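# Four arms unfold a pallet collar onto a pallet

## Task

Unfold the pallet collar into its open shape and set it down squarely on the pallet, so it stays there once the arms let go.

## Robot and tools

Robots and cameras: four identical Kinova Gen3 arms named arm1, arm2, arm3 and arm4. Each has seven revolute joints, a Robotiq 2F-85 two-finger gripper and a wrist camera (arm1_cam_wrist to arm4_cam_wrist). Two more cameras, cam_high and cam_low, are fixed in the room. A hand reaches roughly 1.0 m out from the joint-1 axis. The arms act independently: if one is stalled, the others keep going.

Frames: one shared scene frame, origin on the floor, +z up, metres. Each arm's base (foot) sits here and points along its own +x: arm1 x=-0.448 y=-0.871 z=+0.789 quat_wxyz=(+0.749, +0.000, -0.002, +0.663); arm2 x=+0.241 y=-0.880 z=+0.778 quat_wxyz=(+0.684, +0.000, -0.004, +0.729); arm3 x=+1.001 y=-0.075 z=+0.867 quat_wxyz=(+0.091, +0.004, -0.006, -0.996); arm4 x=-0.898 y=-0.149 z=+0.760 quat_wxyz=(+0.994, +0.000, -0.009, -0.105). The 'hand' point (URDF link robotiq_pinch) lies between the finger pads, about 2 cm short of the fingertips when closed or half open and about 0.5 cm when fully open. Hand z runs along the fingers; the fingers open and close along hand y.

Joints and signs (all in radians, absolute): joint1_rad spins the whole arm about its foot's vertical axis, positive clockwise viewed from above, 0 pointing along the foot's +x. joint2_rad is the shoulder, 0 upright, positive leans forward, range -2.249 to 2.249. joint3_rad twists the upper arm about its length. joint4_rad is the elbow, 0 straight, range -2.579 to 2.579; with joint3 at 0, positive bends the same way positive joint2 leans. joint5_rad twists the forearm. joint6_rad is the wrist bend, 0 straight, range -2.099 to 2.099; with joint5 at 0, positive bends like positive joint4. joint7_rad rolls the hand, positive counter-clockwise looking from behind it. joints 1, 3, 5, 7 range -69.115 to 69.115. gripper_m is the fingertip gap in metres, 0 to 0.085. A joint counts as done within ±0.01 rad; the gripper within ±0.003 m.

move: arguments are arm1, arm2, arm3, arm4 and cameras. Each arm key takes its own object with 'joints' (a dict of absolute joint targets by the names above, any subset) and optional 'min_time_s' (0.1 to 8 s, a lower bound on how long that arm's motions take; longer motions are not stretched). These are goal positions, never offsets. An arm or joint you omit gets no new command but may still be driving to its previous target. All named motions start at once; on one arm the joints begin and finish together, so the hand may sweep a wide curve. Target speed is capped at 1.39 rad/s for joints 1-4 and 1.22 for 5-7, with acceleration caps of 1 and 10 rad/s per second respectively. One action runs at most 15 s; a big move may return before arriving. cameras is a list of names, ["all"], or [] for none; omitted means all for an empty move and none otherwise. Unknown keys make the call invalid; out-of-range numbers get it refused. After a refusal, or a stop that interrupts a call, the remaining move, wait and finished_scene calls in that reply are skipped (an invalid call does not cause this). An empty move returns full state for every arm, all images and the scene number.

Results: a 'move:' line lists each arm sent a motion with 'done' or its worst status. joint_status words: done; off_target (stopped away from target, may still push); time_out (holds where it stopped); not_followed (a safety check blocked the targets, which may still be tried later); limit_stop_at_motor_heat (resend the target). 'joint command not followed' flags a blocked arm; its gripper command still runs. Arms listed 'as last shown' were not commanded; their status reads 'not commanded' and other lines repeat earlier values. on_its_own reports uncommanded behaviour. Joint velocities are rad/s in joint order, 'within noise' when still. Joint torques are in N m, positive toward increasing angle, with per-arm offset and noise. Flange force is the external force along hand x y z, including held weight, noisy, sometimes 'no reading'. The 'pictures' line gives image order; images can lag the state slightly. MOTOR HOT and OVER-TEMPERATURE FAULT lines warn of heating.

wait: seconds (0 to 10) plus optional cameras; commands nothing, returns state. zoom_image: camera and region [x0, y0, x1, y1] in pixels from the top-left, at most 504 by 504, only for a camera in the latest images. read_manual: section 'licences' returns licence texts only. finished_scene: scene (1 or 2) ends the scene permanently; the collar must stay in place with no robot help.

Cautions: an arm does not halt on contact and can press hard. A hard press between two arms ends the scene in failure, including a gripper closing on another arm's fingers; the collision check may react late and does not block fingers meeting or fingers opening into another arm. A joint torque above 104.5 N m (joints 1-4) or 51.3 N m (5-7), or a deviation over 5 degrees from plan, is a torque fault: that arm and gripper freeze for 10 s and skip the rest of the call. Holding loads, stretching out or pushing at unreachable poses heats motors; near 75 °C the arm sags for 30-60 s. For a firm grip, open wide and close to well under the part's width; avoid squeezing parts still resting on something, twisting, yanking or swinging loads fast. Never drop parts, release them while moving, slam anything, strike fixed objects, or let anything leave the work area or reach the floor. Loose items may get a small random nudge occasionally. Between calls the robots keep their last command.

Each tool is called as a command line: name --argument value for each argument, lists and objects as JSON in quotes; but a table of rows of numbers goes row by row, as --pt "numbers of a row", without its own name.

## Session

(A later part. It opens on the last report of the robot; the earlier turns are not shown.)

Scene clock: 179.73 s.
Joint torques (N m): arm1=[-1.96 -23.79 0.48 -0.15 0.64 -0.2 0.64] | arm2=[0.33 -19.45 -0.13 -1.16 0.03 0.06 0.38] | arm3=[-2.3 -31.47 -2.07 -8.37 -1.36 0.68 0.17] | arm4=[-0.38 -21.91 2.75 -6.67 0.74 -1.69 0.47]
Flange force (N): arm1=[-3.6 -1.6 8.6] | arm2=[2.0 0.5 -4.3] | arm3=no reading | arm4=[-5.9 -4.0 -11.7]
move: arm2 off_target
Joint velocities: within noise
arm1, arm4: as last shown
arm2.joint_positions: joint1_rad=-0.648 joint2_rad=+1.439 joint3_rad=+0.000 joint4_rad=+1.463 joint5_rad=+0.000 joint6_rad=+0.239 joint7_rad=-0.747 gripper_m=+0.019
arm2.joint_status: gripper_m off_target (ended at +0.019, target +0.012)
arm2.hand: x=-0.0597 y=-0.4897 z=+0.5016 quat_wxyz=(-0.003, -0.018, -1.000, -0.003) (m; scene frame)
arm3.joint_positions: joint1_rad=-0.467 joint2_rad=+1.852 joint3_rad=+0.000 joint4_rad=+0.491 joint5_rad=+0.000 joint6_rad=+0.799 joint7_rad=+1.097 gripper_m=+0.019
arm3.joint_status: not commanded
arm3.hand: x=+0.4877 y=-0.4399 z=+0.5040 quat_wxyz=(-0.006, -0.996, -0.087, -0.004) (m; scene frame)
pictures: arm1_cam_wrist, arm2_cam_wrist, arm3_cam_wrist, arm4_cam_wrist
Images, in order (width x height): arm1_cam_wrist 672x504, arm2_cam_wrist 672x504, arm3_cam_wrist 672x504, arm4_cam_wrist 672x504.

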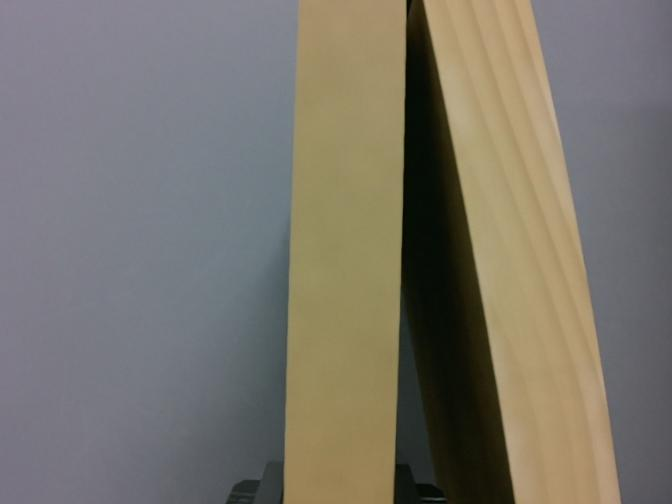

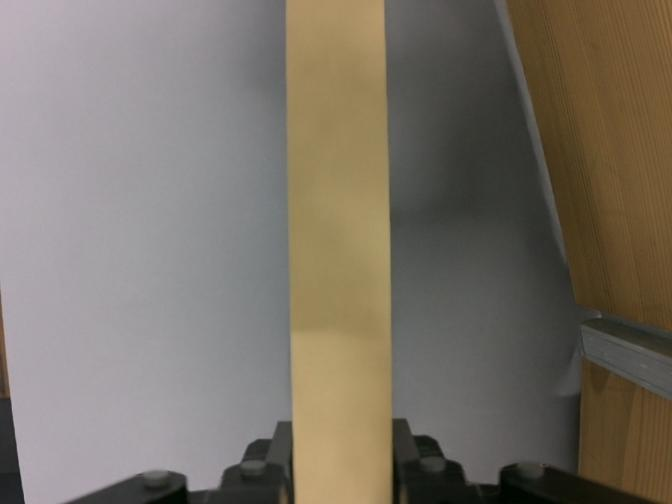

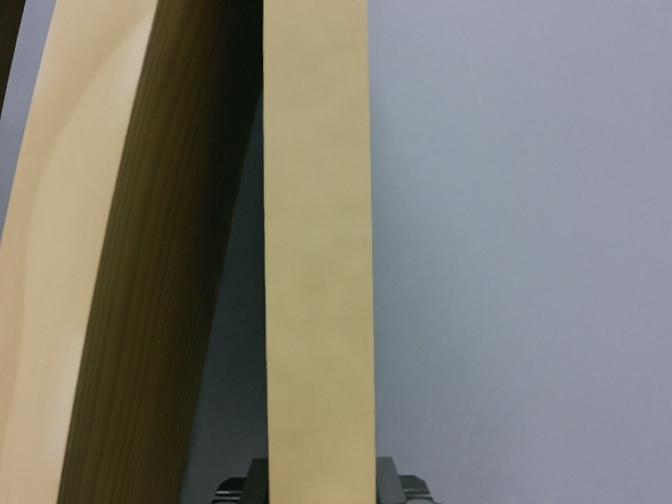

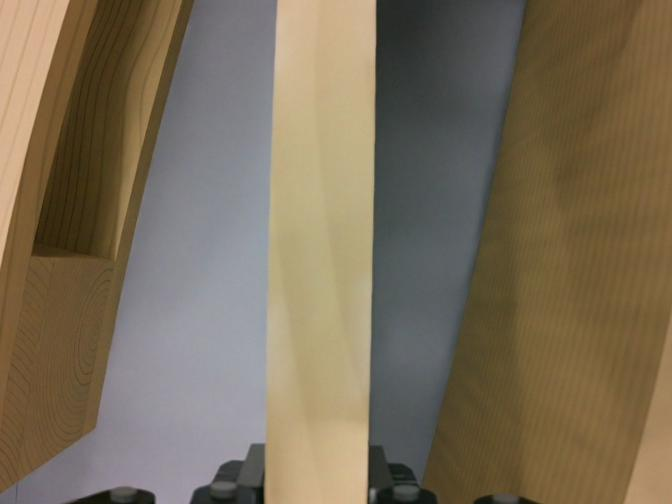

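move --cameras '["cam_high", "cam_low"]'

zoom_image --camera "cam_high" --region '[160, 180, 530, 470]'

zoom_image --camera "cam_low" --region '[80, 200, 580, 410]'

Scene clock: 216.30 s.
Joint torques (N m): arm1=[-1.89 -23.89 0.52 -0.21 0.62 -0.25 0.66] | arm2=[0.22 -19.35 -0.31 -1.02 0.03 0.05 0.41] | arm3=[-2.27 -31.42 -2.06 -8.33 -1.38 0.69 0.12] | arm4=[-0.39 -21.89 2.7 -6.67 0.74 -1.65 0.57]
Flange force (N): arm1=[-3.4 -1.7 8.7] | arm2=[2.2 1.0 -4.2] | arm3=no reading | arm4=[-6.0 -4.2 -11.7]
Joint velocities: within noise
arm1.joint_positions: joint1_rad=-0.293 joint2_rad=+1.446 joint3_rad=+0.000 joint4_rad=+1.758 joint5_rad=+0.000 joint6_rad=-0.062 joint7_rad=-0.206 gripper_m=+0.019
arm1.joint_status: not commanded
arm1.hand: x=-0.4902 y=-0.4737 z=+0.5021 quat_wxyz=(-0.001, -0.017, -1.000, -0.002) (m; scene frame)
arm2.joint_positions: joint1_rad=-0.648 joint2_rad=+1.439 joint3_rad=+0.000 joint4_rad=+1.463 joint5_rad=+0.000 joint6_rad=+0.240 joint7_rad=-0.747 gripper_m=+0.019
arm2.joint_status: gripper_m off_target (ended at +0.019, target +0.012)
arm2.hand: x=-0.0598 y=-0.4898 z=+0.5016 quat_wxyz=(-0.003, -0.018, -1.000, -0.003) (m; scene frame)
arm3.joint_positions: joint1_rad=-0.467 joint2_rad=+1.852 joint3_rad=+0.000 joint4_rad=+0.491 joint5_rad=+0.000 joint6_rad=+0.799 joint7_rad=+1.097 gripper_m=+0.019
arm3.joint_status: not commanded
arm3.hand: x=+0.4877 y=-0.4399 z=+0.5040 quat_wxyz=(-0.006, -0.996, -0.087, -0.004) (m; scene frame)
arm4.joint_positions: joint1_rad=+0.201 joint2_rad=+1.527 joint3_rad=+0.000 joint4_rad=+1.019 joint5_rad=+0.000 joint6_rad=+0.596 joint7_rad=-0.991 gripper_m=+0.019
arm4.joint_status: not commanded
arm4.hand: x=-0.3569 y=-0.4115 z=+0.5011 quat_wxyz=(-0.002, -0.996, -0.084, -0.008) (m; scene frame)
pictures: cam_high, cam_low
Images, in order (width x height): cam_high 672x504, cam_low 672x504.

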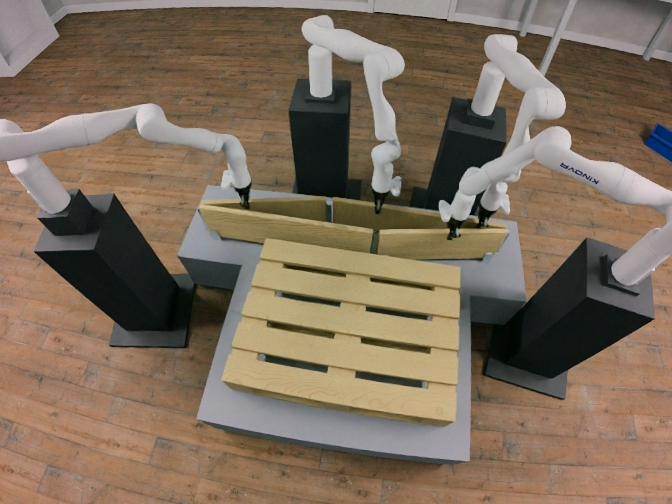

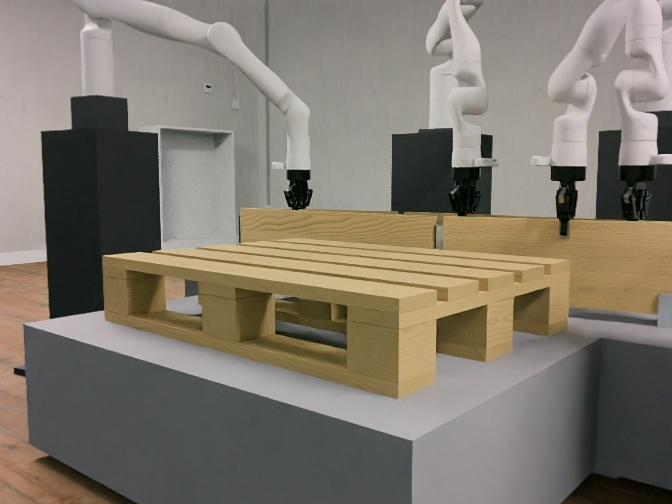

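Scaled by 1.362 from the camera's 672x504 image, which has a finer 960x720 frame.

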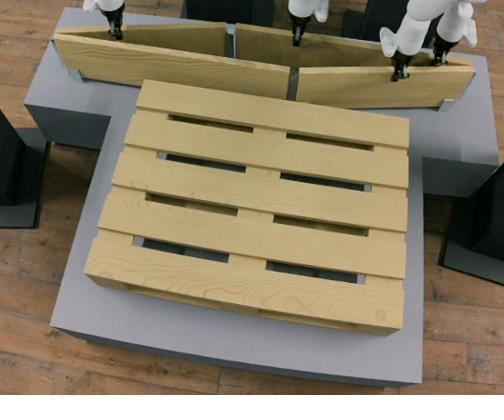

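Scaled by 1.008 from the camera's 672x504 image, which has a finer 960x720 frame.

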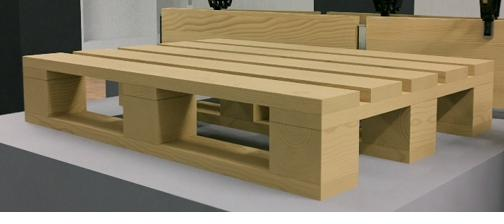

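move --arm1 '{"joints": {"joint1_rad": -0.2913, "joint2_rad": 1.2243, "joint4_rad": 1.909, "joint6_rad": 0.0083, "joint7_rad": -0.2045}, "min_time_s": 2.2}' --arm2 '{"joints": {"joint1_rad": -0.6466, "joint2_rad": 1.2326, "joint4_rad": 1.6023, "joint6_rad": 0.3067, "joint7_rad": -0.7453}, "min_time_s": 2.2}' --arm3 '{"joints": {"joint1_rad": -0.469, "joint2_rad": 1.5973, "joint4_rad": 0.8173, "joint6_rad": 0.727, "joint7_rad": 1.095}, "min_time_s": 2.2}' --arm4 '{"joints": {"joint1_rad": 0.2013, "joint2_rad": 1.3324, "joint4_rad": 1.1635, "joint6_rad": 0.6457, "joint7_rad": -0.9906}, "min_time_s": 2.2}' --cameras '["cam_low"]'

move --arm1 '{"joints": {"joint1_rad": -0.2906, "joint2_rad": 0.9939, "joint4_rad": 2.001, "joint6_rad": 0.1467, "joint7_rad": -0.2038}, "min_time_s": 2.2}' --arm2 '{"joints": {"joint1_rad": -0.6452, "joint2_rad": 1.0323, "joint4_rad": 1.6804, "joint6_rad": 0.4289, "joint7_rad": -0.7439}, "min_time_s": 2.2}' --arm3 '{"joints": {"joint1_rad": -0.4712, "joint2_rad": 1.3959, "joint4_rad": 0.9917, "joint6_rad": 0.754, "joint7_rad": 1.0928}, "min_time_s": 2.2}' --arm4 '{"joints": {"joint1_rad": 0.2004, "joint2_rad": 1.1587, "joint4_rad": 1.2341, "joint6_rad": 0.7488, "joint7_rad": -0.9915}, "min_time_s": 2.2}' --cameras '["cam_low", "cam_high"]'

Scene clock: 372.80 s.
Joint torques (N m): arm1=[0.09 -20.96 3.72 -3.12 0.87 -1.26 0.88] | arm2=[0.82 -22.89 0.73 0.35 0.36 1.61 0.55] | arm3=[-2.14 -37.49 -2.1 -8.13 -1.24 1.89 -0.03] | arm4=[2.84 -36.45 5.13 -6.19 1.17 2.49 0.75]
Flange force (N): arm1=[1.4 -6.2 -1.2] | arm2=[6.6 3.8 8.1] | arm3=[-3.3 -1.3 21.9] | arm4=[7.9 -1.2 24.5]
move: arm1 done; arm2 done; arm3 done; arm4 done
Joint velocities: within noise
arm1.joint_positions: joint1_rad=-0.291 joint2_rad=+1.224 joint3_rad=+0.000 joint4_rad=+1.909 joint5_rad=+0.000 joint6_rad=+0.008 joint7_rad=-0.204 gripper_m=+0.019
arm1.joint_status: all done
arm1.hand: x=-0.4899 y=-0.4734 z=+0.5920 quat_wxyz=(-0.001, -0.017, -1.000, -0.002) (m; scene frame)
arm2.joint_positions: joint1_rad=-0.647 joint2_rad=+1.233 joint3_rad=+0.000 joint4_rad=+1.602 joint5_rad=+0.000 joint6_rad=+0.307 joint7_rad=-0.745 gripper_m=+0.019
arm2.joint_status: all done
arm2.hand: x=-0.0597 y=-0.4897 z=+0.5916 quat_wxyz=(-0.003, -0.018, -1.000, -0.003) (m; scene frame)
arm3.joint_positions: joint1_rad=-0.469 joint2_rad=+1.597 joint3_rad=+0.000 joint4_rad=+0.817 joint5_rad=+0.000 joint6_rad=+0.727 joint7_rad=+1.095 gripper_m=+0.019
arm3.joint_status: all done
arm3.hand: x=+0.4874 y=-0.4397 z=+0.5941 quat_wxyz=(-0.006, -0.996, -0.087, -0.004) (m; scene frame)
arm4.joint_positions: joint1_rad=+0.201 joint2_rad=+1.332 joint3_rad=+0.000 joint4_rad=+1.163 joint5_rad=+0.000 joint6_rad=+0.646 joint7_rad=-0.991 gripper_m=+0.019
arm4.joint_status: all done
arm4.hand: x=-0.3573 y=-0.4122 z=+0.5912 quat_wxyz=(-0.002, -0.996, -0.084, -0.008) (m; scene frame)
pictures: cam_low
Images, in order (width x height): cam_low 672x504.

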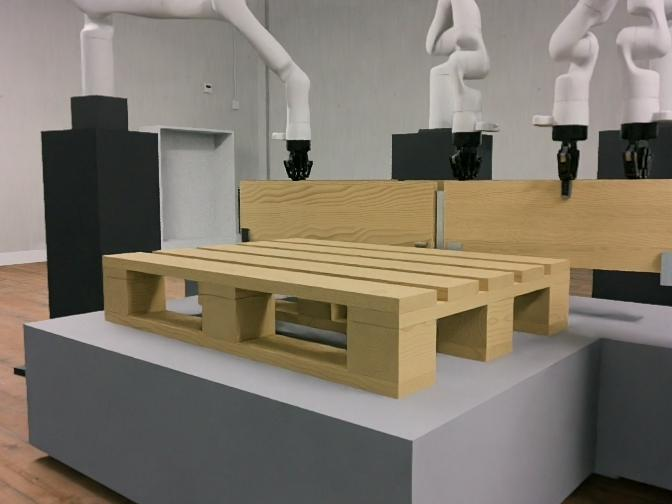

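Scene clock: 375.30 s.
Joint torques (N m): arm1=[0.93 -20.44 4.68 -5.45 1.33 -1.74 1.01] | arm2=[0.31 -23.3 0.23 -1.04 0.38 1.7 0.74] | arm3=[-0.43 -39.44 -0.46 -10.55 -0.5 0.65 0.21] | arm4=[2.46 -37.89 4.74 -9.41 1.34 1.36 0.86]
Flange force (N): arm1=[3.3 -8.8 -0.8] | arm2=[6.2 4.4 9.1] | arm3=[1.3 -0.1 22.0] | arm4=[5.4 -2.5 24.6]
move: arm1 done; arm2 done; arm3 done; arm4 done
Joint velocities: within noise
arm1.joint_positions: joint1_rad=-0.291 joint2_rad=+0.994 joint3_rad=+0.000 joint4_rad=+2.001 joint5_rad=+0.000 joint6_rad=+0.147 joint7_rad=-0.204 gripper_m=+0.019
arm1.joint_status: all done
arm1.hand: x=-0.4899 y=-0.4734 z=+0.6819 quat_wxyz=(-0.001, -0.017, -1.000, -0.002) (m; scene frame)
arm2.joint_positions: joint1_rad=-0.645 joint2_rad=+1.032 joint3_rad=+0.000 joint4_rad=+1.680 joint5_rad=+0.000 joint6_rad=+0.429 joint7_rad=-0.744 gripper_m=+0.019
arm2.joint_status: all done
arm2.hand: x=-0.0598 y=-0.4897 z=+0.6816 quat_wxyz=(-0.003, -0.018, -1.000, -0.003) (m; scene frame)
arm3.joint_positions: joint1_rad=-0.471 joint2_rad=+1.396 joint3_rad=+0.000 joint4_rad=+0.992 joint5_rad=+0.000 joint6_rad=+0.754 joint7_rad=+1.093 gripper_m=+0.019
arm3.joint_status: all done
arm3.hand: x=+0.4874 y=-0.4399 z=+0.6842 quat_wxyz=(-0.006, -0.996, -0.087, -0.004) (m; scene frame)
arm4.joint_positions: joint1_rad=+0.200 joint2_rad=+1.159 joint3_rad=+0.000 joint4_rad=+1.234 joint5_rad=+0.000 joint6_rad=+0.749 joint7_rad=-0.992 gripper_m=+0.019
arm4.joint_status: all done
arm4.hand: x=-0.3573 y=-0.4121 z=+0.6811 quat_wxyz=(-0.002, -0.996, -0.084, -0.008) (m; scene frame)
pictures: cam_high, cam_low
Images, in order (width x height): cam_high 672x504, cam_low 672x504.

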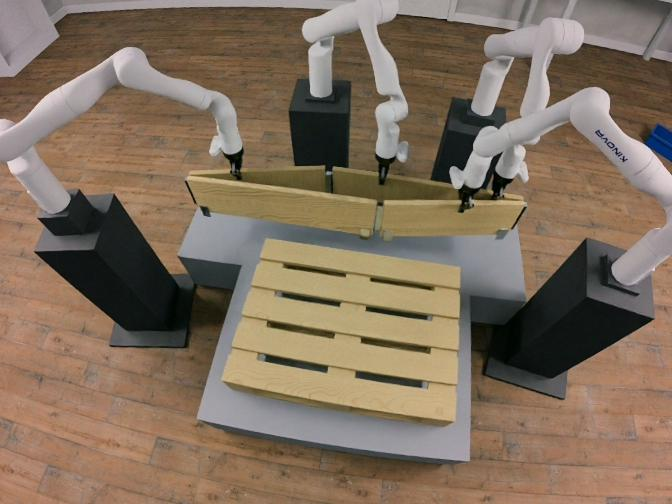

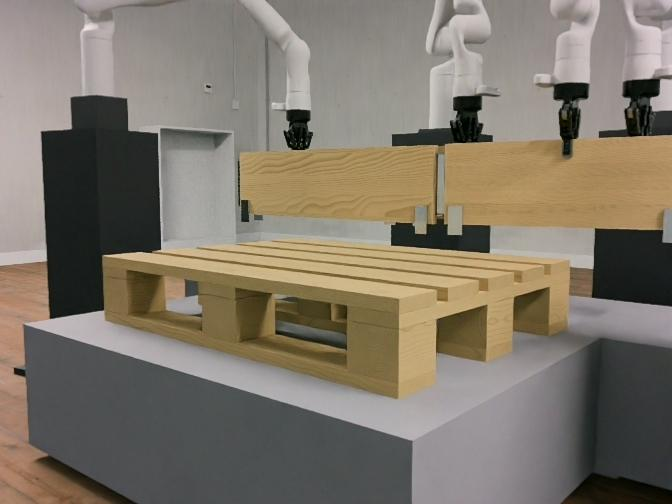

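Lifted cleanly. Now open while moving over the pallet.

move --arm1 '{"joints": {"joint1_rad": -0.1754, "joint2_rad": 1.0126, "joint4_rad": 1.8791, "joint6_rad": 0.2499, "joint7_rad": -0.084}, "min_time_s": 2.5}' --arm2 '{"joints": {"joint1_rad": -0.5252, "joint2_rad": 1.0419, "joint4_rad": 1.648, "joint6_rad": 0.4517, "joint7_rad": -0.6192}, "min_time_s": 2.5}' --arm3 '{"joints": {"joint1_rad": -0.2933, "joint2_rad": 1.2708, "joint4_rad": 1.3918, "joint6_rad": 0.479, "joint7_rad": 1.5494}, "min_time_s": 2.5}' --arm4 '{"joints": {"joint1_rad": 0.0166, "joint2_rad": 1.1277, "joint4_rad": 1.3224, "joint6_rad": 0.6915, "joint7_rad": -0.8966}, "min_time_s": 2.5}'

move --arm1 '{"joints": {"joint1_rad": -0.0783, "joint2_rad": 1.0427, "joint4_rad": 1.7361, "joint6_rad": 0.3628, "joint7_rad": 0.0177}, "min_time_s": 2.5}' --arm2 '{"joints": {"joint1_rad": -0.4104, "joint2_rad": 1.0598, "joint4_rad": 1.5887, "joint6_rad": 0.4931, "joint7_rad": -0.4998}, "min_time_s": 2.5}' --arm3 '{"joints": {"joint1_rad": -0.0701, "joint2_rad": 1.2358, "joint4_rad": 1.5219, "joint6_rad": 0.3839, "joint7_rad": 2.0512}, "min_time_s": 2.5}' --arm4 '{"joints": {"joint1_rad": -0.1536, "joint2_rad": 1.1032, "joint4_rad": 1.3944, "joint6_rad": 0.644, "joint7_rad": -0.7882}, "min_time_s": 2.5}' --cameras '["arm3_cam_wrist", "arm4_cam_wrist", "cam_high"]'

Scene clock: 389.33 s.
Joint torques (N m): arm1=[-0.33 -21.92 2.74 -6.17 1.22 -1.56 0.96] | arm2=[-1.53 -21.94 -2.07 -1.9 -0.23 0.95 0.65] | arm3=[-0.72 -35.97 -0.84 -6.05 -0.39 0.9 0.33] | arm4=[0.94 -37.62 2.93 -9.82 0.33 0.67 0.52]
Flange force (N): arm1=[0.8 -7.9 0.6] | arm2=[1.4 5.8 3.9] | arm3=[-3.2 0.0 25.5] | arm4=[2.2 -0.7 24.7]
move: arm1 done; arm2 done; arm3 done; arm4 done
TORQUE WARNING: arm3's joint2_rad reached its warning level (56.7 N m). A warning alone does not stop the arm.
Joint velocities: within noise
arm1.joint_positions: joint1_rad=-0.175 joint2_rad=+1.013 joint3_rad=+0.000 joint4_rad=+1.879 joint5_rad=+0.000 joint6_rad=+0.250 joint7_rad=-0.084 gripper_m=+0.019
arm1.joint_status: all done
arm1.hand: x=-0.4459 y=-0.4351 z=+0.6819 quat_wxyz=(-0.001, -0.015, -1.000, -0.002) (m; scene frame)
arm2.joint_positions: joint1_rad=-0.525 joint2_rad=+1.042 joint3_rad=+0.000 joint4_rad=+1.648 joint5_rad=+0.000 joint6_rad=+0.452 joint7_rad=-0.619 gripper_m=+0.019
arm2.joint_status: all done
arm2.hand: x=-0.0157 y=-0.4493 z=+0.6817 quat_wxyz=(-0.003, -0.015, -1.000, -0.003) (m; scene frame)
arm3.joint_positions: joint1_rad=-0.293 joint2_rad=+1.271 joint3_rad=+0.000 joint4_rad=+1.392 joint5_rad=+0.000 joint6_rad=+0.479 joint7_rad=+1.549 gripper_m=+0.019
arm3.joint_status: all done
arm3.hand: x=+0.5048 y=-0.3052 z=+0.6842 quat_wxyz=(-0.006, -0.974, -0.225, -0.003) (m; scene frame)
arm4.joint_positions: joint1_rad=+0.017 joint2_rad=+1.128 joint3_rad=+0.000 joint4_rad=+1.322 joint5_rad=+0.000 joint6_rad=+0.691 joint7_rad=-0.897 gripper_m=+0.019
arm4.joint_status: all done
arm4.hand: x=-0.3368 y=-0.3048 z=+0.6813 quat_wxyz=(-0.003, -0.975, -0.222, -0.008) (m; scene frame)
pictures: none

Scene clock: 392.13 s.
Joint torques (N m): arm1=[-0.87 -20.84 1.84 -5.69 0.99 -1 0.83] | arm2=[-3.88 -21.31 -4.86 -1.47 -1.28 1.31 0.49] | arm3=[0.95 -32.67 0.28 -2.39 -0.03 2.02 0.59] | arm4=[-0.74 -39.61 1.53 -10.77 -0.12 0.47 0.58]
Flange force (N): arm1=[-0.1 -6.3 -3.0] | arm2=[-3.2 9.1 2.5] | arm3=[-7.6 0.0 25.8] | arm4=[-1.2 0.2 29.3]
move: arm1 done; arm2 done; arm3 done; arm4 done
Joint velocities: within noise
arm1.joint_positions: joint1_rad=-0.078 joint2_rad=+1.043 joint3_rad=+0.000 joint4_rad=+1.736 joint5_rad=+0.000 joint6_rad=+0.363 joint7_rad=+0.018 gripper_m=+0.019
arm1.joint_status: all done
arm1.hand: x=-0.4020 y=-0.3970 z=+0.6820 quat_wxyz=(-0.001, -0.013, -1.000, -0.002) (m; scene frame)
arm2.joint_positions: joint1_rad=-0.410 joint2_rad=+1.060 joint3_rad=+0.000 joint4_rad=+1.589 joint5_rad=+0.000 joint6_rad=+0.493 joint7_rad=-0.500 gripper_m=+0.019
arm2.joint_status: all done
arm2.hand: x=+0.0283 y=-0.4090 z=+0.6815 quat_wxyz=(-0.003, -0.013, -1.000, -0.003) (m; scene frame)
arm3.joint_positions: joint1_rad=-0.070 joint2_rad=+1.236 joint3_rad=+0.000 joint4_rad=+1.522 joint5_rad=+0.000 joint6_rad=+0.384 joint7_rad=+2.051 gripper_m=+0.019
arm3.joint_status: all done
arm3.hand: x=+0.4974 y=-0.1815 z=+0.6844 quat_wxyz=(-0.006, -0.934, -0.358, -0.002) (m; scene frame)
arm4.joint_positions: joint1_rad=-0.154 joint2_rad=+1.103 joint3_rad=+0.000 joint4_rad=+1.394 joint5_rad=+0.000 joint6_rad=+0.644 joint7_rad=-0.788 gripper_m=+0.019
arm4.joint_status: all done
arm4.hand: x=-0.3348 y=-0.2068 z=+0.6811 quat_wxyz=(-0.004, -0.935, -0.355, -0.008) (m; scene frame)
pictures: arm3_cam_wrist, arm4_cam_wrist, cam_high
Images, in order (width x height): arm3_cam_wrist 672x504, arm4_cam_wrist 672x504, cam_high 672x504.

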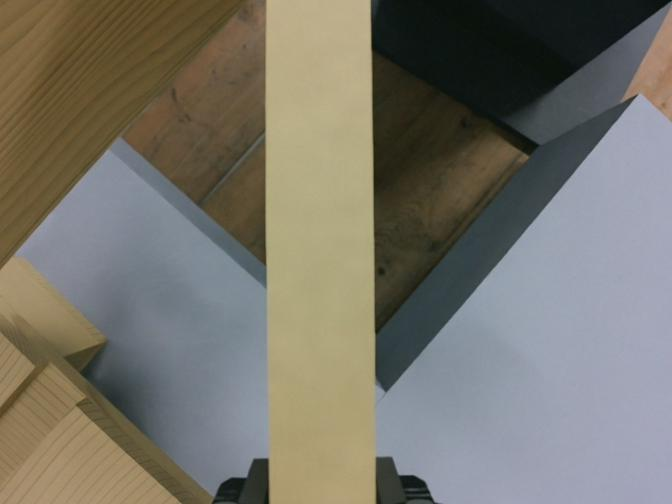

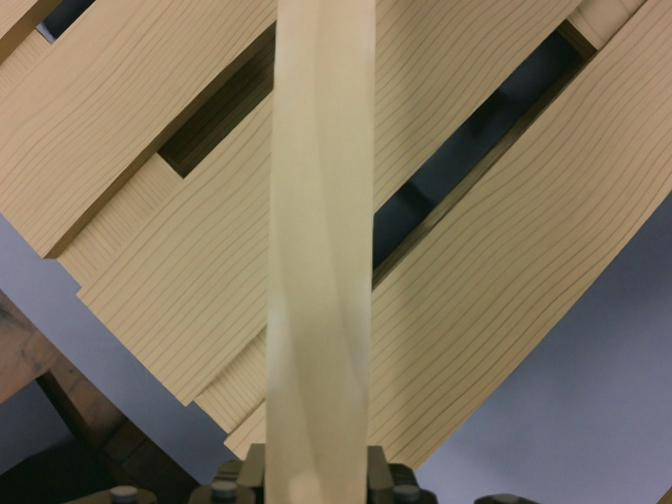

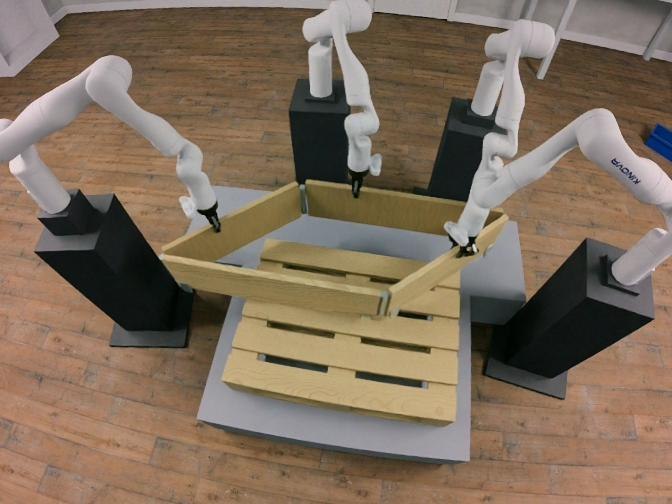

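move --arm1 '{"joints": {"joint1_rad": 0.0036, "joint2_rad": 1.0862, "joint4_rad": 1.5699, "joint6_rad": 0.4855, "joint7_rad": 0.1043}, "min_time_s": 2.5}' --arm2 '{"joints": {"joint1_rad": -0.3024, "joint2_rad": 1.0863, "joint4_rad": 1.5029, "joint6_rad": 0.5524, "joint7_rad": -0.3872}, "min_time_s": 2.5}' --arm3 '{"joints": {"joint1_rad": 0.1387, "joint2_rad": 1.249, "joint4_rad": 1.4555, "joint6_rad": 0.4371, "joint7_rad": 2.5387}, "min_time_s": 2.5}' --arm4 '{"joints": {"joint1_rad": -0.3055, "joint2_rad": 1.081, "joint4_rad": 1.4597, "joint6_rad": 0.6009, "joint7_rad": -0.6613}, "min_time_s": 2.5}'

move --arm1 '{"joints": {"joint1_rad": 0.0723, "joint2_rad": 1.145, "joint4_rad": 1.3784, "joint6_rad": 0.6182, "joint7_rad": 0.1776}, "min_time_s": 2.5}' --arm2 '{"joints": {"joint1_rad": -0.2039, "joint2_rad": 1.1231, "joint4_rad": 1.3894, "joint6_rad": 0.6291, "joint7_rad": -0.284}, "min_time_s": 2.5}' --arm3 '{"joints": {"joint1_rad": 0.2871, "joint2_rad": 1.3056, "joint4_rad": 1.2425, "joint6_rad": 0.5935, "joint7_rad": 2.9658}, "min_time_s": 2.5}' --arm4 '{"joints": {"joint1_rad": -0.4334, "joint2_rad": 1.0585, "joint4_rad": 1.5265, "joint6_rad": 0.5566, "joint7_rad": -0.5106}, "min_time_s": 2.5}' --cameras '["cam_high"]'

Scene clock: 409.13 s.
Joint torques (N m): arm1=[-0.65 -19.36 1.93 -4.93 1 -0.41 0.75] | arm2=[-4.8 -21.24 -5.87 0.02 -1.8 2.46 0.43] | arm3=[3.57 -32.66 2.79 -2.24 0.47 2.82 0.72] | arm4=[-2.19 -39.94 0.33 -10.3 -0.19 0.85 0.58]
Flange force (N): arm1=[0.5 -4.9 -7.0] | arm2=[-4.2 13.1 3.6] | arm3=[-11.1 -1.3 25.7] | arm4=[-3.4 1.7 32.4]
move: arm1 done; arm2 done; arm3 done; arm4 done
Joint velocities: within noise
arm1.joint_positions: joint1_rad=+0.004 joint2_rad=+1.086 joint3_rad=+0.000 joint4_rad=+1.570 joint5_rad=+0.000 joint6_rad=+0.485 joint7_rad=+0.104 gripper_m=+0.019
arm1.joint_status: all done
arm1.hand: x=-0.3579 y=-0.3586 z=+0.6821 quat_wxyz=(-0.001, -0.010, -1.000, -0.002) (m; scene frame)
arm2.joint_positions: joint1_rad=-0.302 joint2_rad=+1.086 joint3_rad=+0.000 joint4_rad=+1.503 joint5_rad=+0.000 joint6_rad=+0.552 joint7_rad=-0.387 gripper_m=+0.019
arm2.joint_status: all done
arm2.hand: x=+0.0726 y=-0.3687 z=+0.6815 quat_wxyz=(-0.003, -0.011, -1.000, -0.003) (m; scene frame)
arm3.joint_positions: joint1_rad=+0.139 joint2_rad=+1.249 joint3_rad=+0.000 joint4_rad=+1.455 joint5_rad=+0.000 joint6_rad=+0.437 joint7_rad=+2.539 gripper_m=+0.019
arm3.joint_status: all done
arm3.hand: x=+0.4697 y=-0.0753 z=+0.6844 quat_wxyz=(-0.007, -0.875, -0.484, -0.001) (m; scene frame)
arm4.joint_positions: joint1_rad=-0.305 joint2_rad=+1.081 joint3_rad=+0.000 joint4_rad=+1.460 joint5_rad=+0.000 joint6_rad=+0.601 joint7_rad=-0.661 gripper_m=+0.019
arm4.joint_status: all done
arm4.hand: x=-0.3480 y=-0.1225 z=+0.6811 quat_wxyz=(-0.005, -0.877, -0.481, -0.007) (m; scene frame)
pictures: none

Scene clock: 411.93 s.
Joint torques (N m): arm1=[1.01 -16.73 3.37 -3.83 1.49 0.1 0.8] | arm2=[-5.3 -21.74 -6.28 1.27 -2.15 3.82 0.5] | arm3=[5.97 -35.67 4.72 -4.9 1.2 3.02 0.91] | arm4=[-3.78 -40.45 -0.75 -9.2 -0.36 1.57 0.54]
Flange force (N): arm1=[3.7 -3.6 -12.8] | arm2=[-4.9 16.8 5.7] | arm3=[-13.2 -3.9 26.0] | arm4=[-5.8 4.1 36.9]
move: arm1 done; arm2 done; arm3 done; arm4 done
Joint velocities: within noise
arm1.joint_positions: joint1_rad=+0.072 joint2_rad=+1.145 joint3_rad=+0.000 joint4_rad=+1.378 joint5_rad=+0.000 joint6_rad=+0.618 joint7_rad=+0.178 gripper_m=+0.019
arm1.joint_status: all done
arm1.hand: x=-0.3141 y=-0.3205 z=+0.6819 quat_wxyz=(-0.001, -0.008, -1.000, -0.002) (m; scene frame)
arm2.joint_positions: joint1_rad=-0.204 joint2_rad=+1.123 joint3_rad=+0.000 joint4_rad=+1.389 joint5_rad=+0.000 joint6_rad=+0.629 joint7_rad=-0.284 gripper_m=+0.019
arm2.joint_status: all done
arm2.hand: x=+0.1165 y=-0.3285 z=+0.6816 quat_wxyz=(-0.003, -0.008, -1.000, -0.003) (m; scene frame)
arm3.joint_positions: joint1_rad=+0.287 joint2_rad=+1.306 joint3_rad=+0.000 joint4_rad=+1.243 joint5_rad=+0.000 joint6_rad=+0.594 joint7_rad=+2.966 gripper_m=+0.019
arm3.joint_status: all done
arm3.hand: x=+0.4265 y=+0.0087 z=+0.6845 quat_wxyz=(-0.007, -0.799, -0.601, +0.000) (m; scene frame)
arm4.joint_positions: joint1_rad=-0.433 joint2_rad=+1.058 joint3_rad=+0.000 joint4_rad=+1.526 joint5_rad=+0.000 joint6_rad=+0.557 joint7_rad=-0.511 gripper_m=+0.019
arm4.joint_status: all done
arm4.hand: x=-0.3717 y=-0.0563 z=+0.6812 quat_wxyz=(-0.006, -0.801, -0.598, -0.006) (m; scene frame)
pictures: cam_high
Images, in order (width x height): cam_high 672x504.

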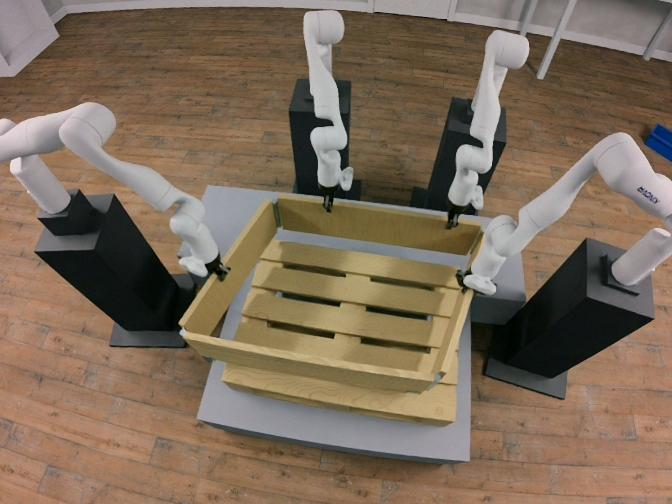

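move --arm1 '{"joints": {"joint1_rad": 0.1308, "joint2_rad": 1.2227, "joint4_rad": 1.151, "joint6_rad": 0.7679, "joint7_rad": 0.2408}, "min_time_s": 2.5}' --arm2 '{"joints": {"joint1_rad": -0.1145, "joint2_rad": 1.1727, "joint4_rad": 1.2454, "joint6_rad": 0.7235, "joint7_rad": -0.19}, "min_time_s": 2.5}' --arm3 '{"joints": {"joint1_rad": 0.3655, "joint2_rad": 1.4093, "joint4_rad": 0.9228, "joint6_rad": 0.8095, "joint7_rad": 3.3229}, "min_time_s": 2.5}' --arm4 '{"joints": {"joint1_rad": -0.5343, "joint2_rad": 1.0354, "joint4_rad": 1.5986, "joint6_rad": 0.5076, "joint7_rad": -0.3329}, "min_time_s": 2.5}'

move --arm1 '{"joints": {"joint2_rad": 1.2606, "joint4_rad": 1.1356, "joint6_rad": 0.7454}, "min_time_s": 1.2}' --arm2 '{"joints": {"joint2_rad": 1.2108, "joint4_rad": 1.2322, "joint6_rad": 0.6986}, "min_time_s": 1.2}' --arm3 '{"joints": {"joint2_rad": 1.4511, "joint4_rad": 0.8923, "joint6_rad": 0.7982}, "min_time_s": 1.2}' --arm4 '{"joints": {"joint2_rad": 1.0774, "joint4_rad": 1.588, "joint6_rad": 0.4762}, "min_time_s": 1.2}' --cameras '["all"]'

zoom_image --camera "cam_high" --region '[190, 345, 270, 415]'

zoom_image --camera "cam_high" --region '[400, 365, 480, 435]'

zoom_image --camera "cam_low" --region '[330, 220, 450, 320]'

zoom_image --camera "cam_low" --region '[80, 200, 200, 300]'

zoom_image --camera "cam_low" --region '[490, 190, 610, 290]'

Scene clock: 440.33 s.
Joint torques (N m): arm1=[4 -15.49 6.08 -2.89 2.87 0.61 1.06] | arm2=[-3.75 -24.63 -4.27 -2.43 -1.59 2.68 0.81] | arm3=[3.32 -38.68 1.95 -7.67 0.55 3.55 0.95] | arm4=[-5.12 -39.77 -2.36 -7.26 -0.76 2.36 0.41]
Flange force (N): arm1=[8.5 -0.8 -15.5] | arm2=[-3.8 9.4 5.8] | arm3=[-6.1 -6.2 25.8] | arm4=[-8.7 6.7 39.9]
move: arm1 done; arm2 done; arm3 done; arm4 done
Joint velocities: within noise
arm1.joint_positions: joint1_rad=+0.131 joint2_rad=+1.223 joint3_rad=+0.000 joint4_rad=+1.151 joint5_rad=+0.000 joint6_rad=+0.768 joint7_rad=+0.241 gripper_m=+0.019
arm1.joint_status: all done
arm1.hand: x=-0.2701 y=-0.2822 z=+0.6819 quat_wxyz=(-0.001, -0.006, -1.000, -0.002) (m; scene frame)
arm2.joint_positions: joint1_rad=-0.114 joint2_rad=+1.173 joint3_rad=+0.000 joint4_rad=+1.245 joint5_rad=+0.000 joint6_rad=+0.724 joint7_rad=-0.190 gripper_m=+0.019
arm2.joint_status: all done
arm2.hand: x=+0.1605 y=-0.2884 z=+0.6816 quat_wxyz=(-0.003, -0.006, -1.000, -0.003) (m; scene frame)
arm3.joint_positions: joint1_rad=+0.365 joint2_rad=+1.409 joint3_rad=+0.000 joint4_rad=+0.923 joint5_rad=+0.000 joint6_rad=+0.809 joint7_rad=+3.323 gripper_m=+0.019
arm3.joint_status: all done
arm3.hand: x=+0.3750 y=+0.0647 z=+0.6846 quat_wxyz=(-0.007, -0.708, -0.706, +0.001) (m; scene frame)
arm4.joint_positions: joint1_rad=-0.534 joint2_rad=+1.035 joint3_rad=+0.000 joint4_rad=+1.599 joint5_rad=+0.000 joint6_rad=+0.508 joint7_rad=-0.333 gripper_m=+0.019
arm4.joint_status: all done
arm4.hand: x=-0.4010 y=-0.0096 z=+0.6812 quat_wxyz=(-0.007, -0.710, -0.704, -0.005) (m; scene frame)
pictures: none

Scene clock: 441.83 s.
Joint torques (N m): arm1=[3.04 -15.98 5.19 -2.66 2.45 0.75 1.05] | arm2=[-2.72 -25.01 -3.16 -3.04 -1.11 2.2 0.84] | arm3=[2.46 -38.08 1.29 -7.03 0.36 3.79 0.96] | arm4=[-5.31 -39.25 -2.52 -6.26 -0.73 2.43 0.44]
Flange force (N): arm1=[6.7 -0.2 -14.5] | arm2=[-2.4 7.2 5.4] | arm3=[-4.6 -6.9 25.6] | arm4=[-8.8 7.4 38.9]
move: arm1 done; arm2 done; arm3 done; arm4 done
Joint velocities: within noise
arm1.joint_positions: joint1_rad=+0.131 joint2_rad=+1.261 joint3_rad=+0.000 joint4_rad=+1.136 joint5_rad=+0.000 joint6_rad=+0.745 joint7_rad=+0.241 gripper_m=+0.019
arm1.joint_status: all done
arm1.hand: x=-0.2700 y=-0.2821 z=+0.6620 quat_wxyz=(-0.001, -0.006, -1.000, -0.002) (m; scene frame)
arm2.joint_positions: joint1_rad=-0.114 joint2_rad=+1.211 joint3_rad=+0.000 joint4_rad=+1.232 joint5_rad=+0.000 joint6_rad=+0.699 joint7_rad=-0.190 gripper_m=+0.019
arm2.joint_status: all done
arm2.hand: x=+0.1606 y=-0.2883 z=+0.6616 quat_wxyz=(-0.003, -0.006, -1.000, -0.003) (m; scene frame)
arm3.joint_positions: joint1_rad=+0.366 joint2_rad=+1.451 joint3_rad=+0.000 joint4_rad=+0.892 joint5_rad=+0.000 joint6_rad=+0.798 joint7_rad=+3.323 gripper_m=+0.019
arm3.joint_status: all done
arm3.hand: x=+0.3752 y=+0.0645 z=+0.6646 quat_wxyz=(-0.007, -0.708, -0.706, +0.001) (m; scene frame)
arm4.joint_positions: joint1_rad=-0.534 joint2_rad=+1.077 joint3_rad=+0.000 joint4_rad=+1.588 joint5_rad=+0.000 joint6_rad=+0.476 joint7_rad=-0.333 gripper_m=+0.019
arm4.joint_status: all done
arm4.hand: x=-0.4007 y=-0.0096 z=+0.6611 quat_wxyz=(-0.007, -0.710, -0.704, -0.005) (m; scene frame)
pictures: arm1_cam_wrist, arm2_cam_wrist, arm3_cam_wrist, arm4_cam_wrist, cam_high, cam_low
Images, in order (width x height): arm1_cam_wrist 672x504, arm2_cam_wrist 672x504, arm3_cam_wrist 672x504, arm4_cam_wrist 672x504, cam_high 672x504, cam_low 672x504.

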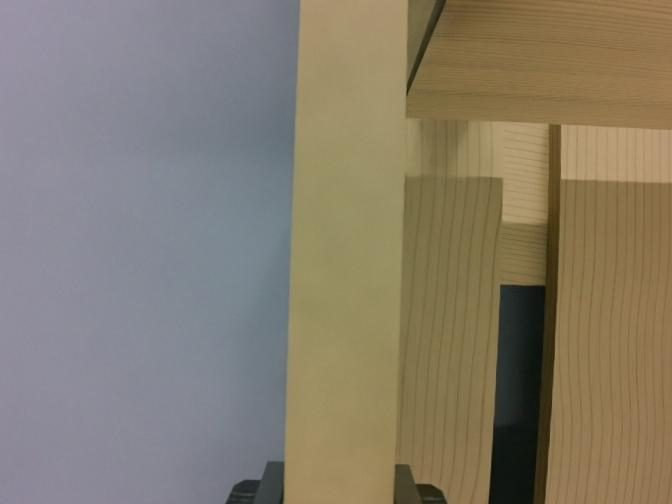

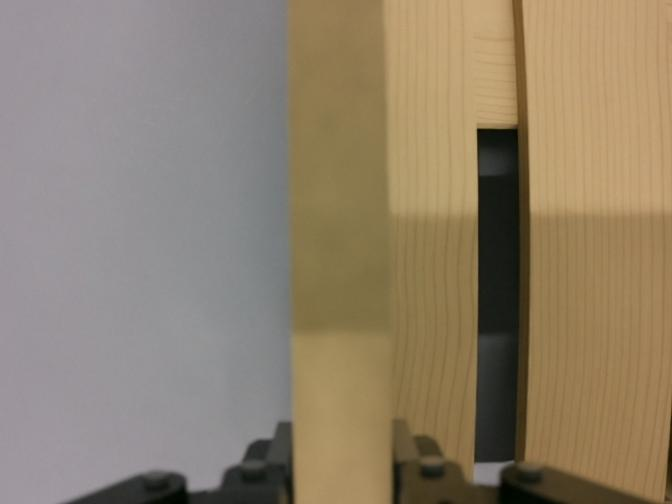

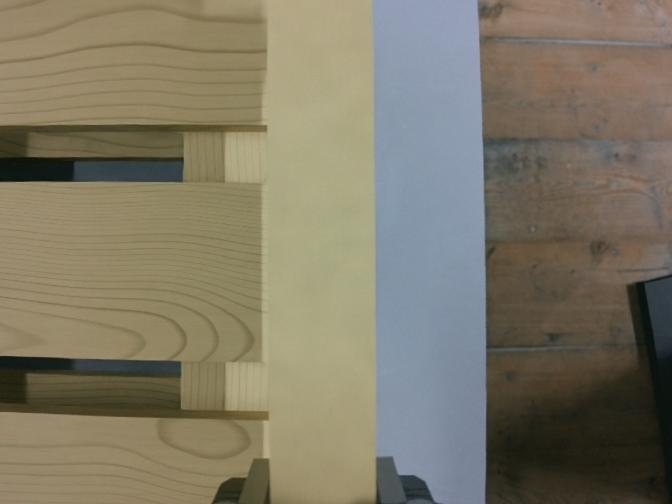

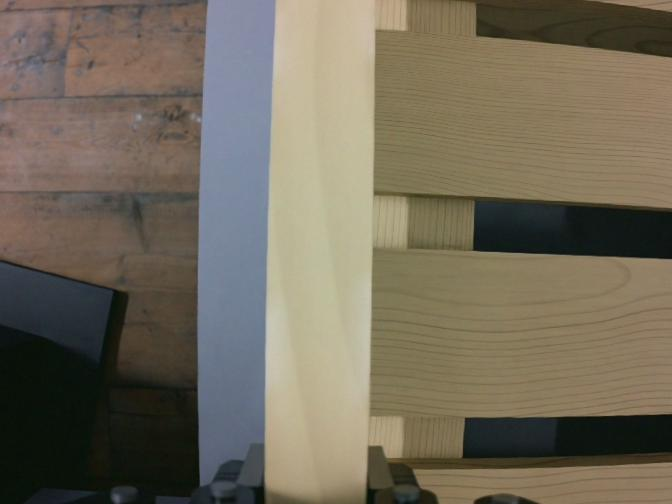

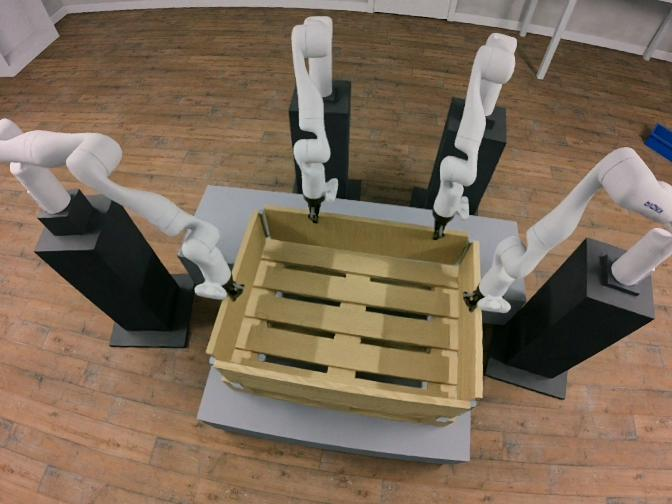

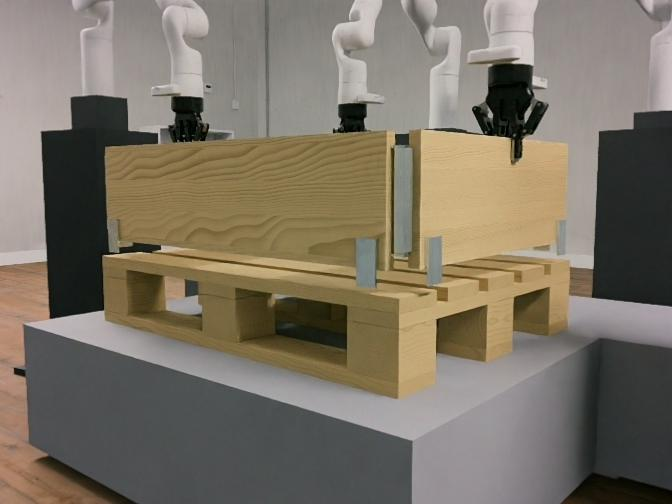

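Scaled by 6.300 from the camera's 672x504 image, which has a finer 960x720 frame.

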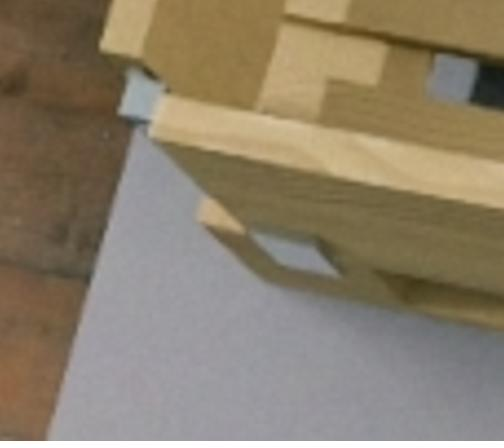

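Scaled by 6.300 from the camera's 672x504 image, which has a finer 960x720 frame.

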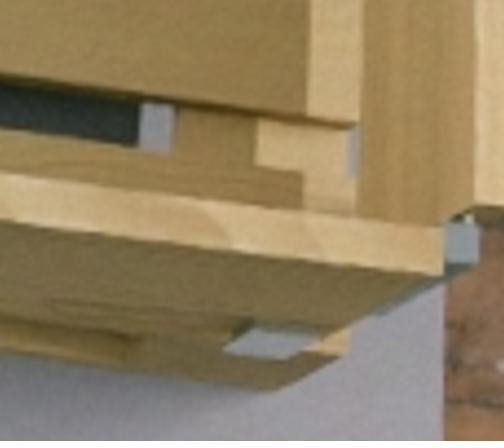

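Scaled by 4.200 from the camera's 672x504 image, which has a finer 960x720 frame.

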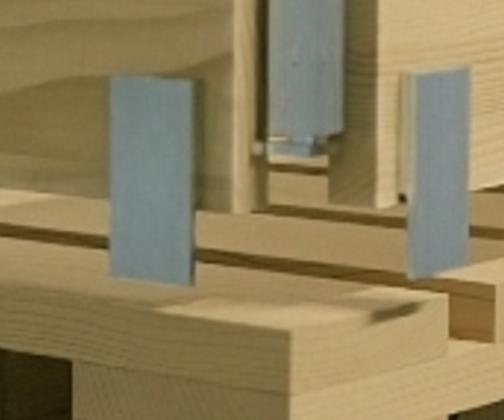

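Scaled by 4.200 from the camera's 672x504 image, which has a finer 960x720 frame.

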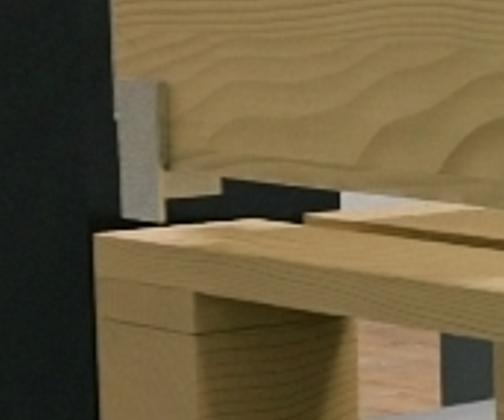

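Scaled by 4.200 from the camera's 672x504 image, which has a finer 960x720 frame.

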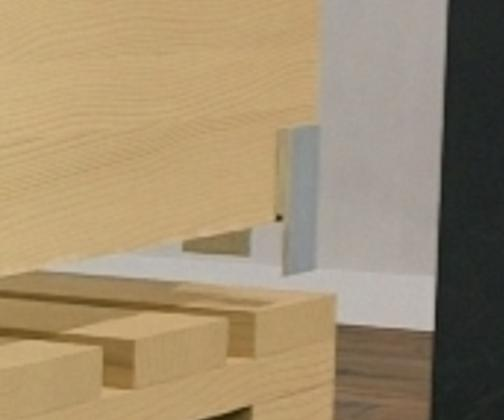

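move --arm1 '{"joints": {"joint1_rad": 0.1315, "joint2_rad": 1.2657, "joint4_rad": 1.1537, "joint6_rad": 0.7222, "joint7_rad": 0.2415}, "min_time_s": 1.2}' --arm2 '{"joints": {"joint1_rad": -0.1155, "joint2_rad": 1.2177, "joint4_rad": 1.2467, "joint6_rad": 0.6772, "joint7_rad": -0.191}, "min_time_s": 1.2}' --arm3 '{"joints": {"joint1_rad": 0.3582, "joint2_rad": 1.4667, "joint4_rad": 0.8793, "joint6_rad": 0.7956, "joint7_rad": 3.3156}, "min_time_s": 1.2}' --arm4 '{"joints": {"joint1_rad": -0.5228, "joint2_rad": 1.091, "joint4_rad": 1.5878, "joint6_rad": 0.4628, "joint7_rad": -0.3214}, "min_time_s": 1.2}' --cameras '["cam_high", "cam_low"]'

zoom_image --camera "cam_high" --region '[195, 350, 265, 410]'

zoom_image --camera "cam_high" --region '[410, 370, 480, 430]'

zoom_image --camera "cam_low" --region '[345, 235, 445, 305]'

zoom_image --camera "cam_low" --region '[80, 200, 200, 300]'

zoom_image --camera "cam_low" --region '[490, 190, 610, 290]'

Scene clock: 519.73 s.
Joint torques (N m): arm1=[-0.19 -18.13 2.25 -4.04 1.21 0.18 0.84] | arm2=[-0.16 -26.09 -0.82 -5.26 -0.42 0.73 0.62] | arm3=[-0.72 -41.65 -1.1 -10.52 -0.65 1.87 0.78] | arm4=[-1.75 -41.03 1.69 -9.93 0.16 0.19 0.41]
Flange force (N): arm1=[1.7 -3.2 -12.2] | arm2=[0.8 1.7 4.2] | arm3=[-0.9 0.4 26.4] | arm4=[-4.4 -1.6 36.9]
move: arm1 done; arm2 done; arm3 done; arm4 done
Joint velocities: within noise
arm1.joint_positions: joint1_rad=+0.132 joint2_rad=+1.266 joint3_rad=+0.000 joint4_rad=+1.154 joint5_rad=+0.000 joint6_rad=+0.722 joint7_rad=+0.242 gripper_m=+0.019
arm1.joint_status: all done
arm1.hand: x=-0.2708 y=-0.2869 z=+0.6550 quat_wxyz=(-0.001, -0.006, -1.000, -0.001) (m; scene frame)
arm2.joint_positions: joint1_rad=-0.116 joint2_rad=+1.218 joint3_rad=+0.000 joint4_rad=+1.247 joint5_rad=+0.000 joint6_rad=+0.677 joint7_rad=-0.191 gripper_m=+0.019
arm2.joint_status: all done
arm2.hand: x=+0.1608 y=-0.2925 z=+0.6546 quat_wxyz=(-0.003, -0.006, -1.000, -0.003) (m; scene frame)
arm3.joint_positions: joint1_rad=+0.358 joint2_rad=+1.467 joint3_rad=+0.000 joint4_rad=+0.879 joint5_rad=+0.000 joint6_rad=+0.796 joint7_rad=+3.316 gripper_m=+0.019
arm3.joint_status: all done
arm3.hand: x=+0.3741 y=+0.0599 z=+0.6575 quat_wxyz=(-0.007, -0.708, -0.706, +0.001) (m; scene frame)
arm4.joint_positions: joint1_rad=-0.523 joint2_rad=+1.091 joint3_rad=+0.000 joint4_rad=+1.588 joint5_rad=+0.000 joint6_rad=+0.463 joint7_rad=-0.321 gripper_m=+0.019
arm4.joint_status: all done
arm4.hand: x=-0.4000 y=-0.0157 z=+0.6542 quat_wxyz=(-0.007, -0.710, -0.704, -0.005) (m; scene frame)
pictures: cam_high, cam_low
Images, in order (width x height): cam_high 672x504, cam_low 672x504.

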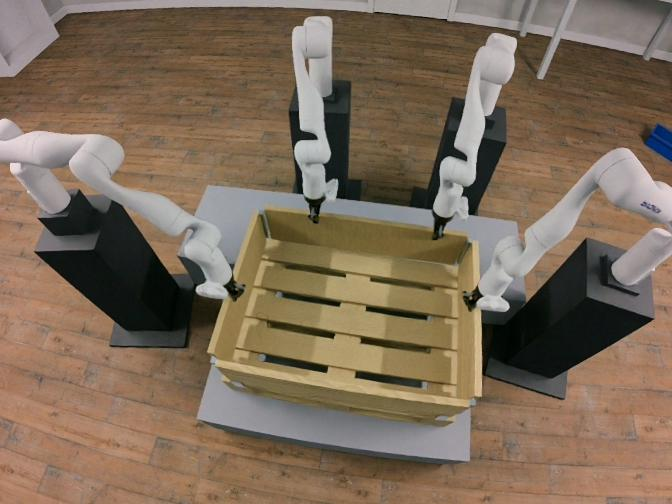

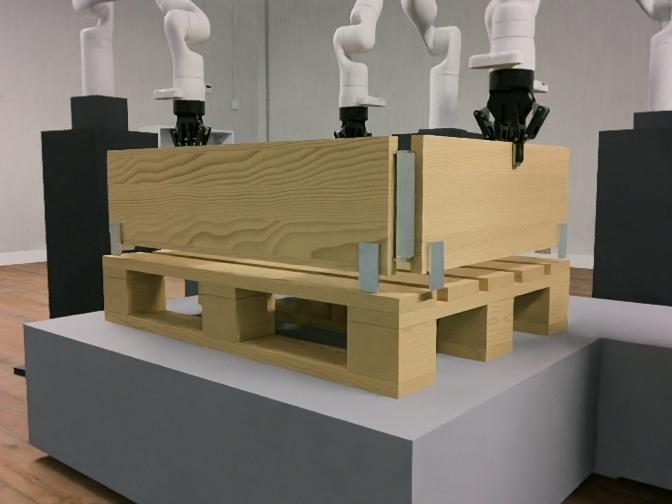

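Scaled by 7.200 from the camera's 672x504 image, which has a finer 960x720 frame.

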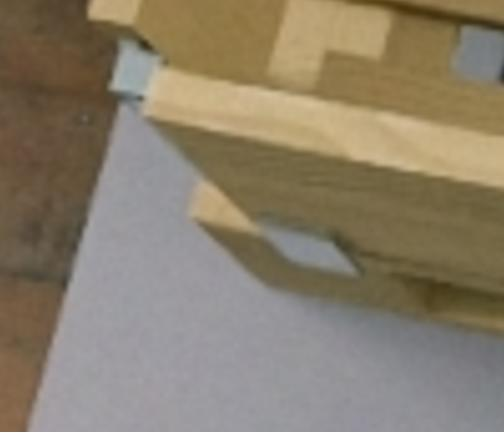

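Scaled by 7.200 from the camera's 672x504 image, which has a finer 960x720 frame.

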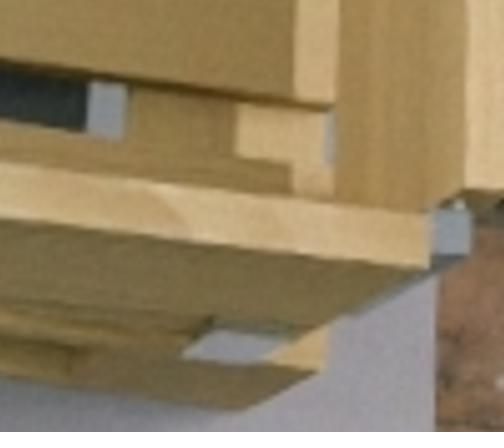

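Scaled by 5.040 from the camera's 672x504 image, which has a finer 960x720 frame.

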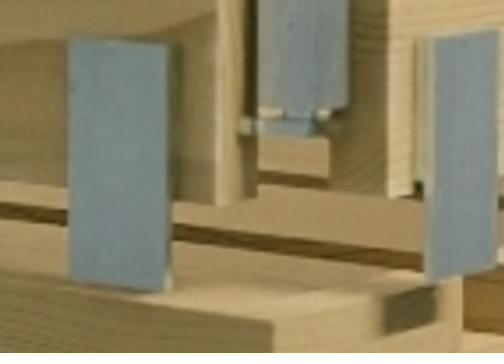

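Scaled by 4.200 from the camera's 672x504 image, which has a finer 960x720 frame.

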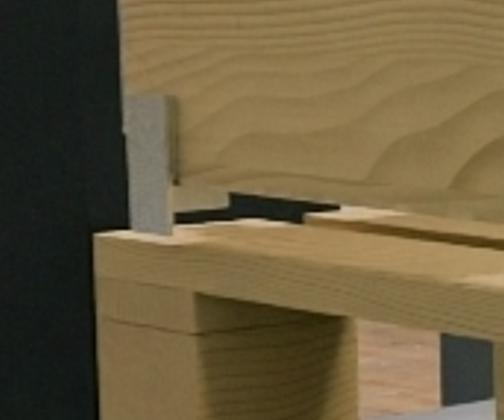

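Scaled by 4.200 from the camera's 672x504 image, which has a finer 960x720 frame.

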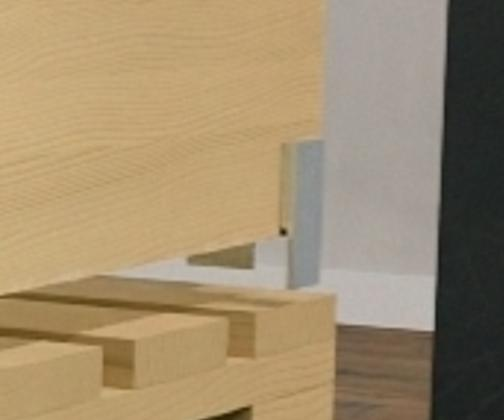

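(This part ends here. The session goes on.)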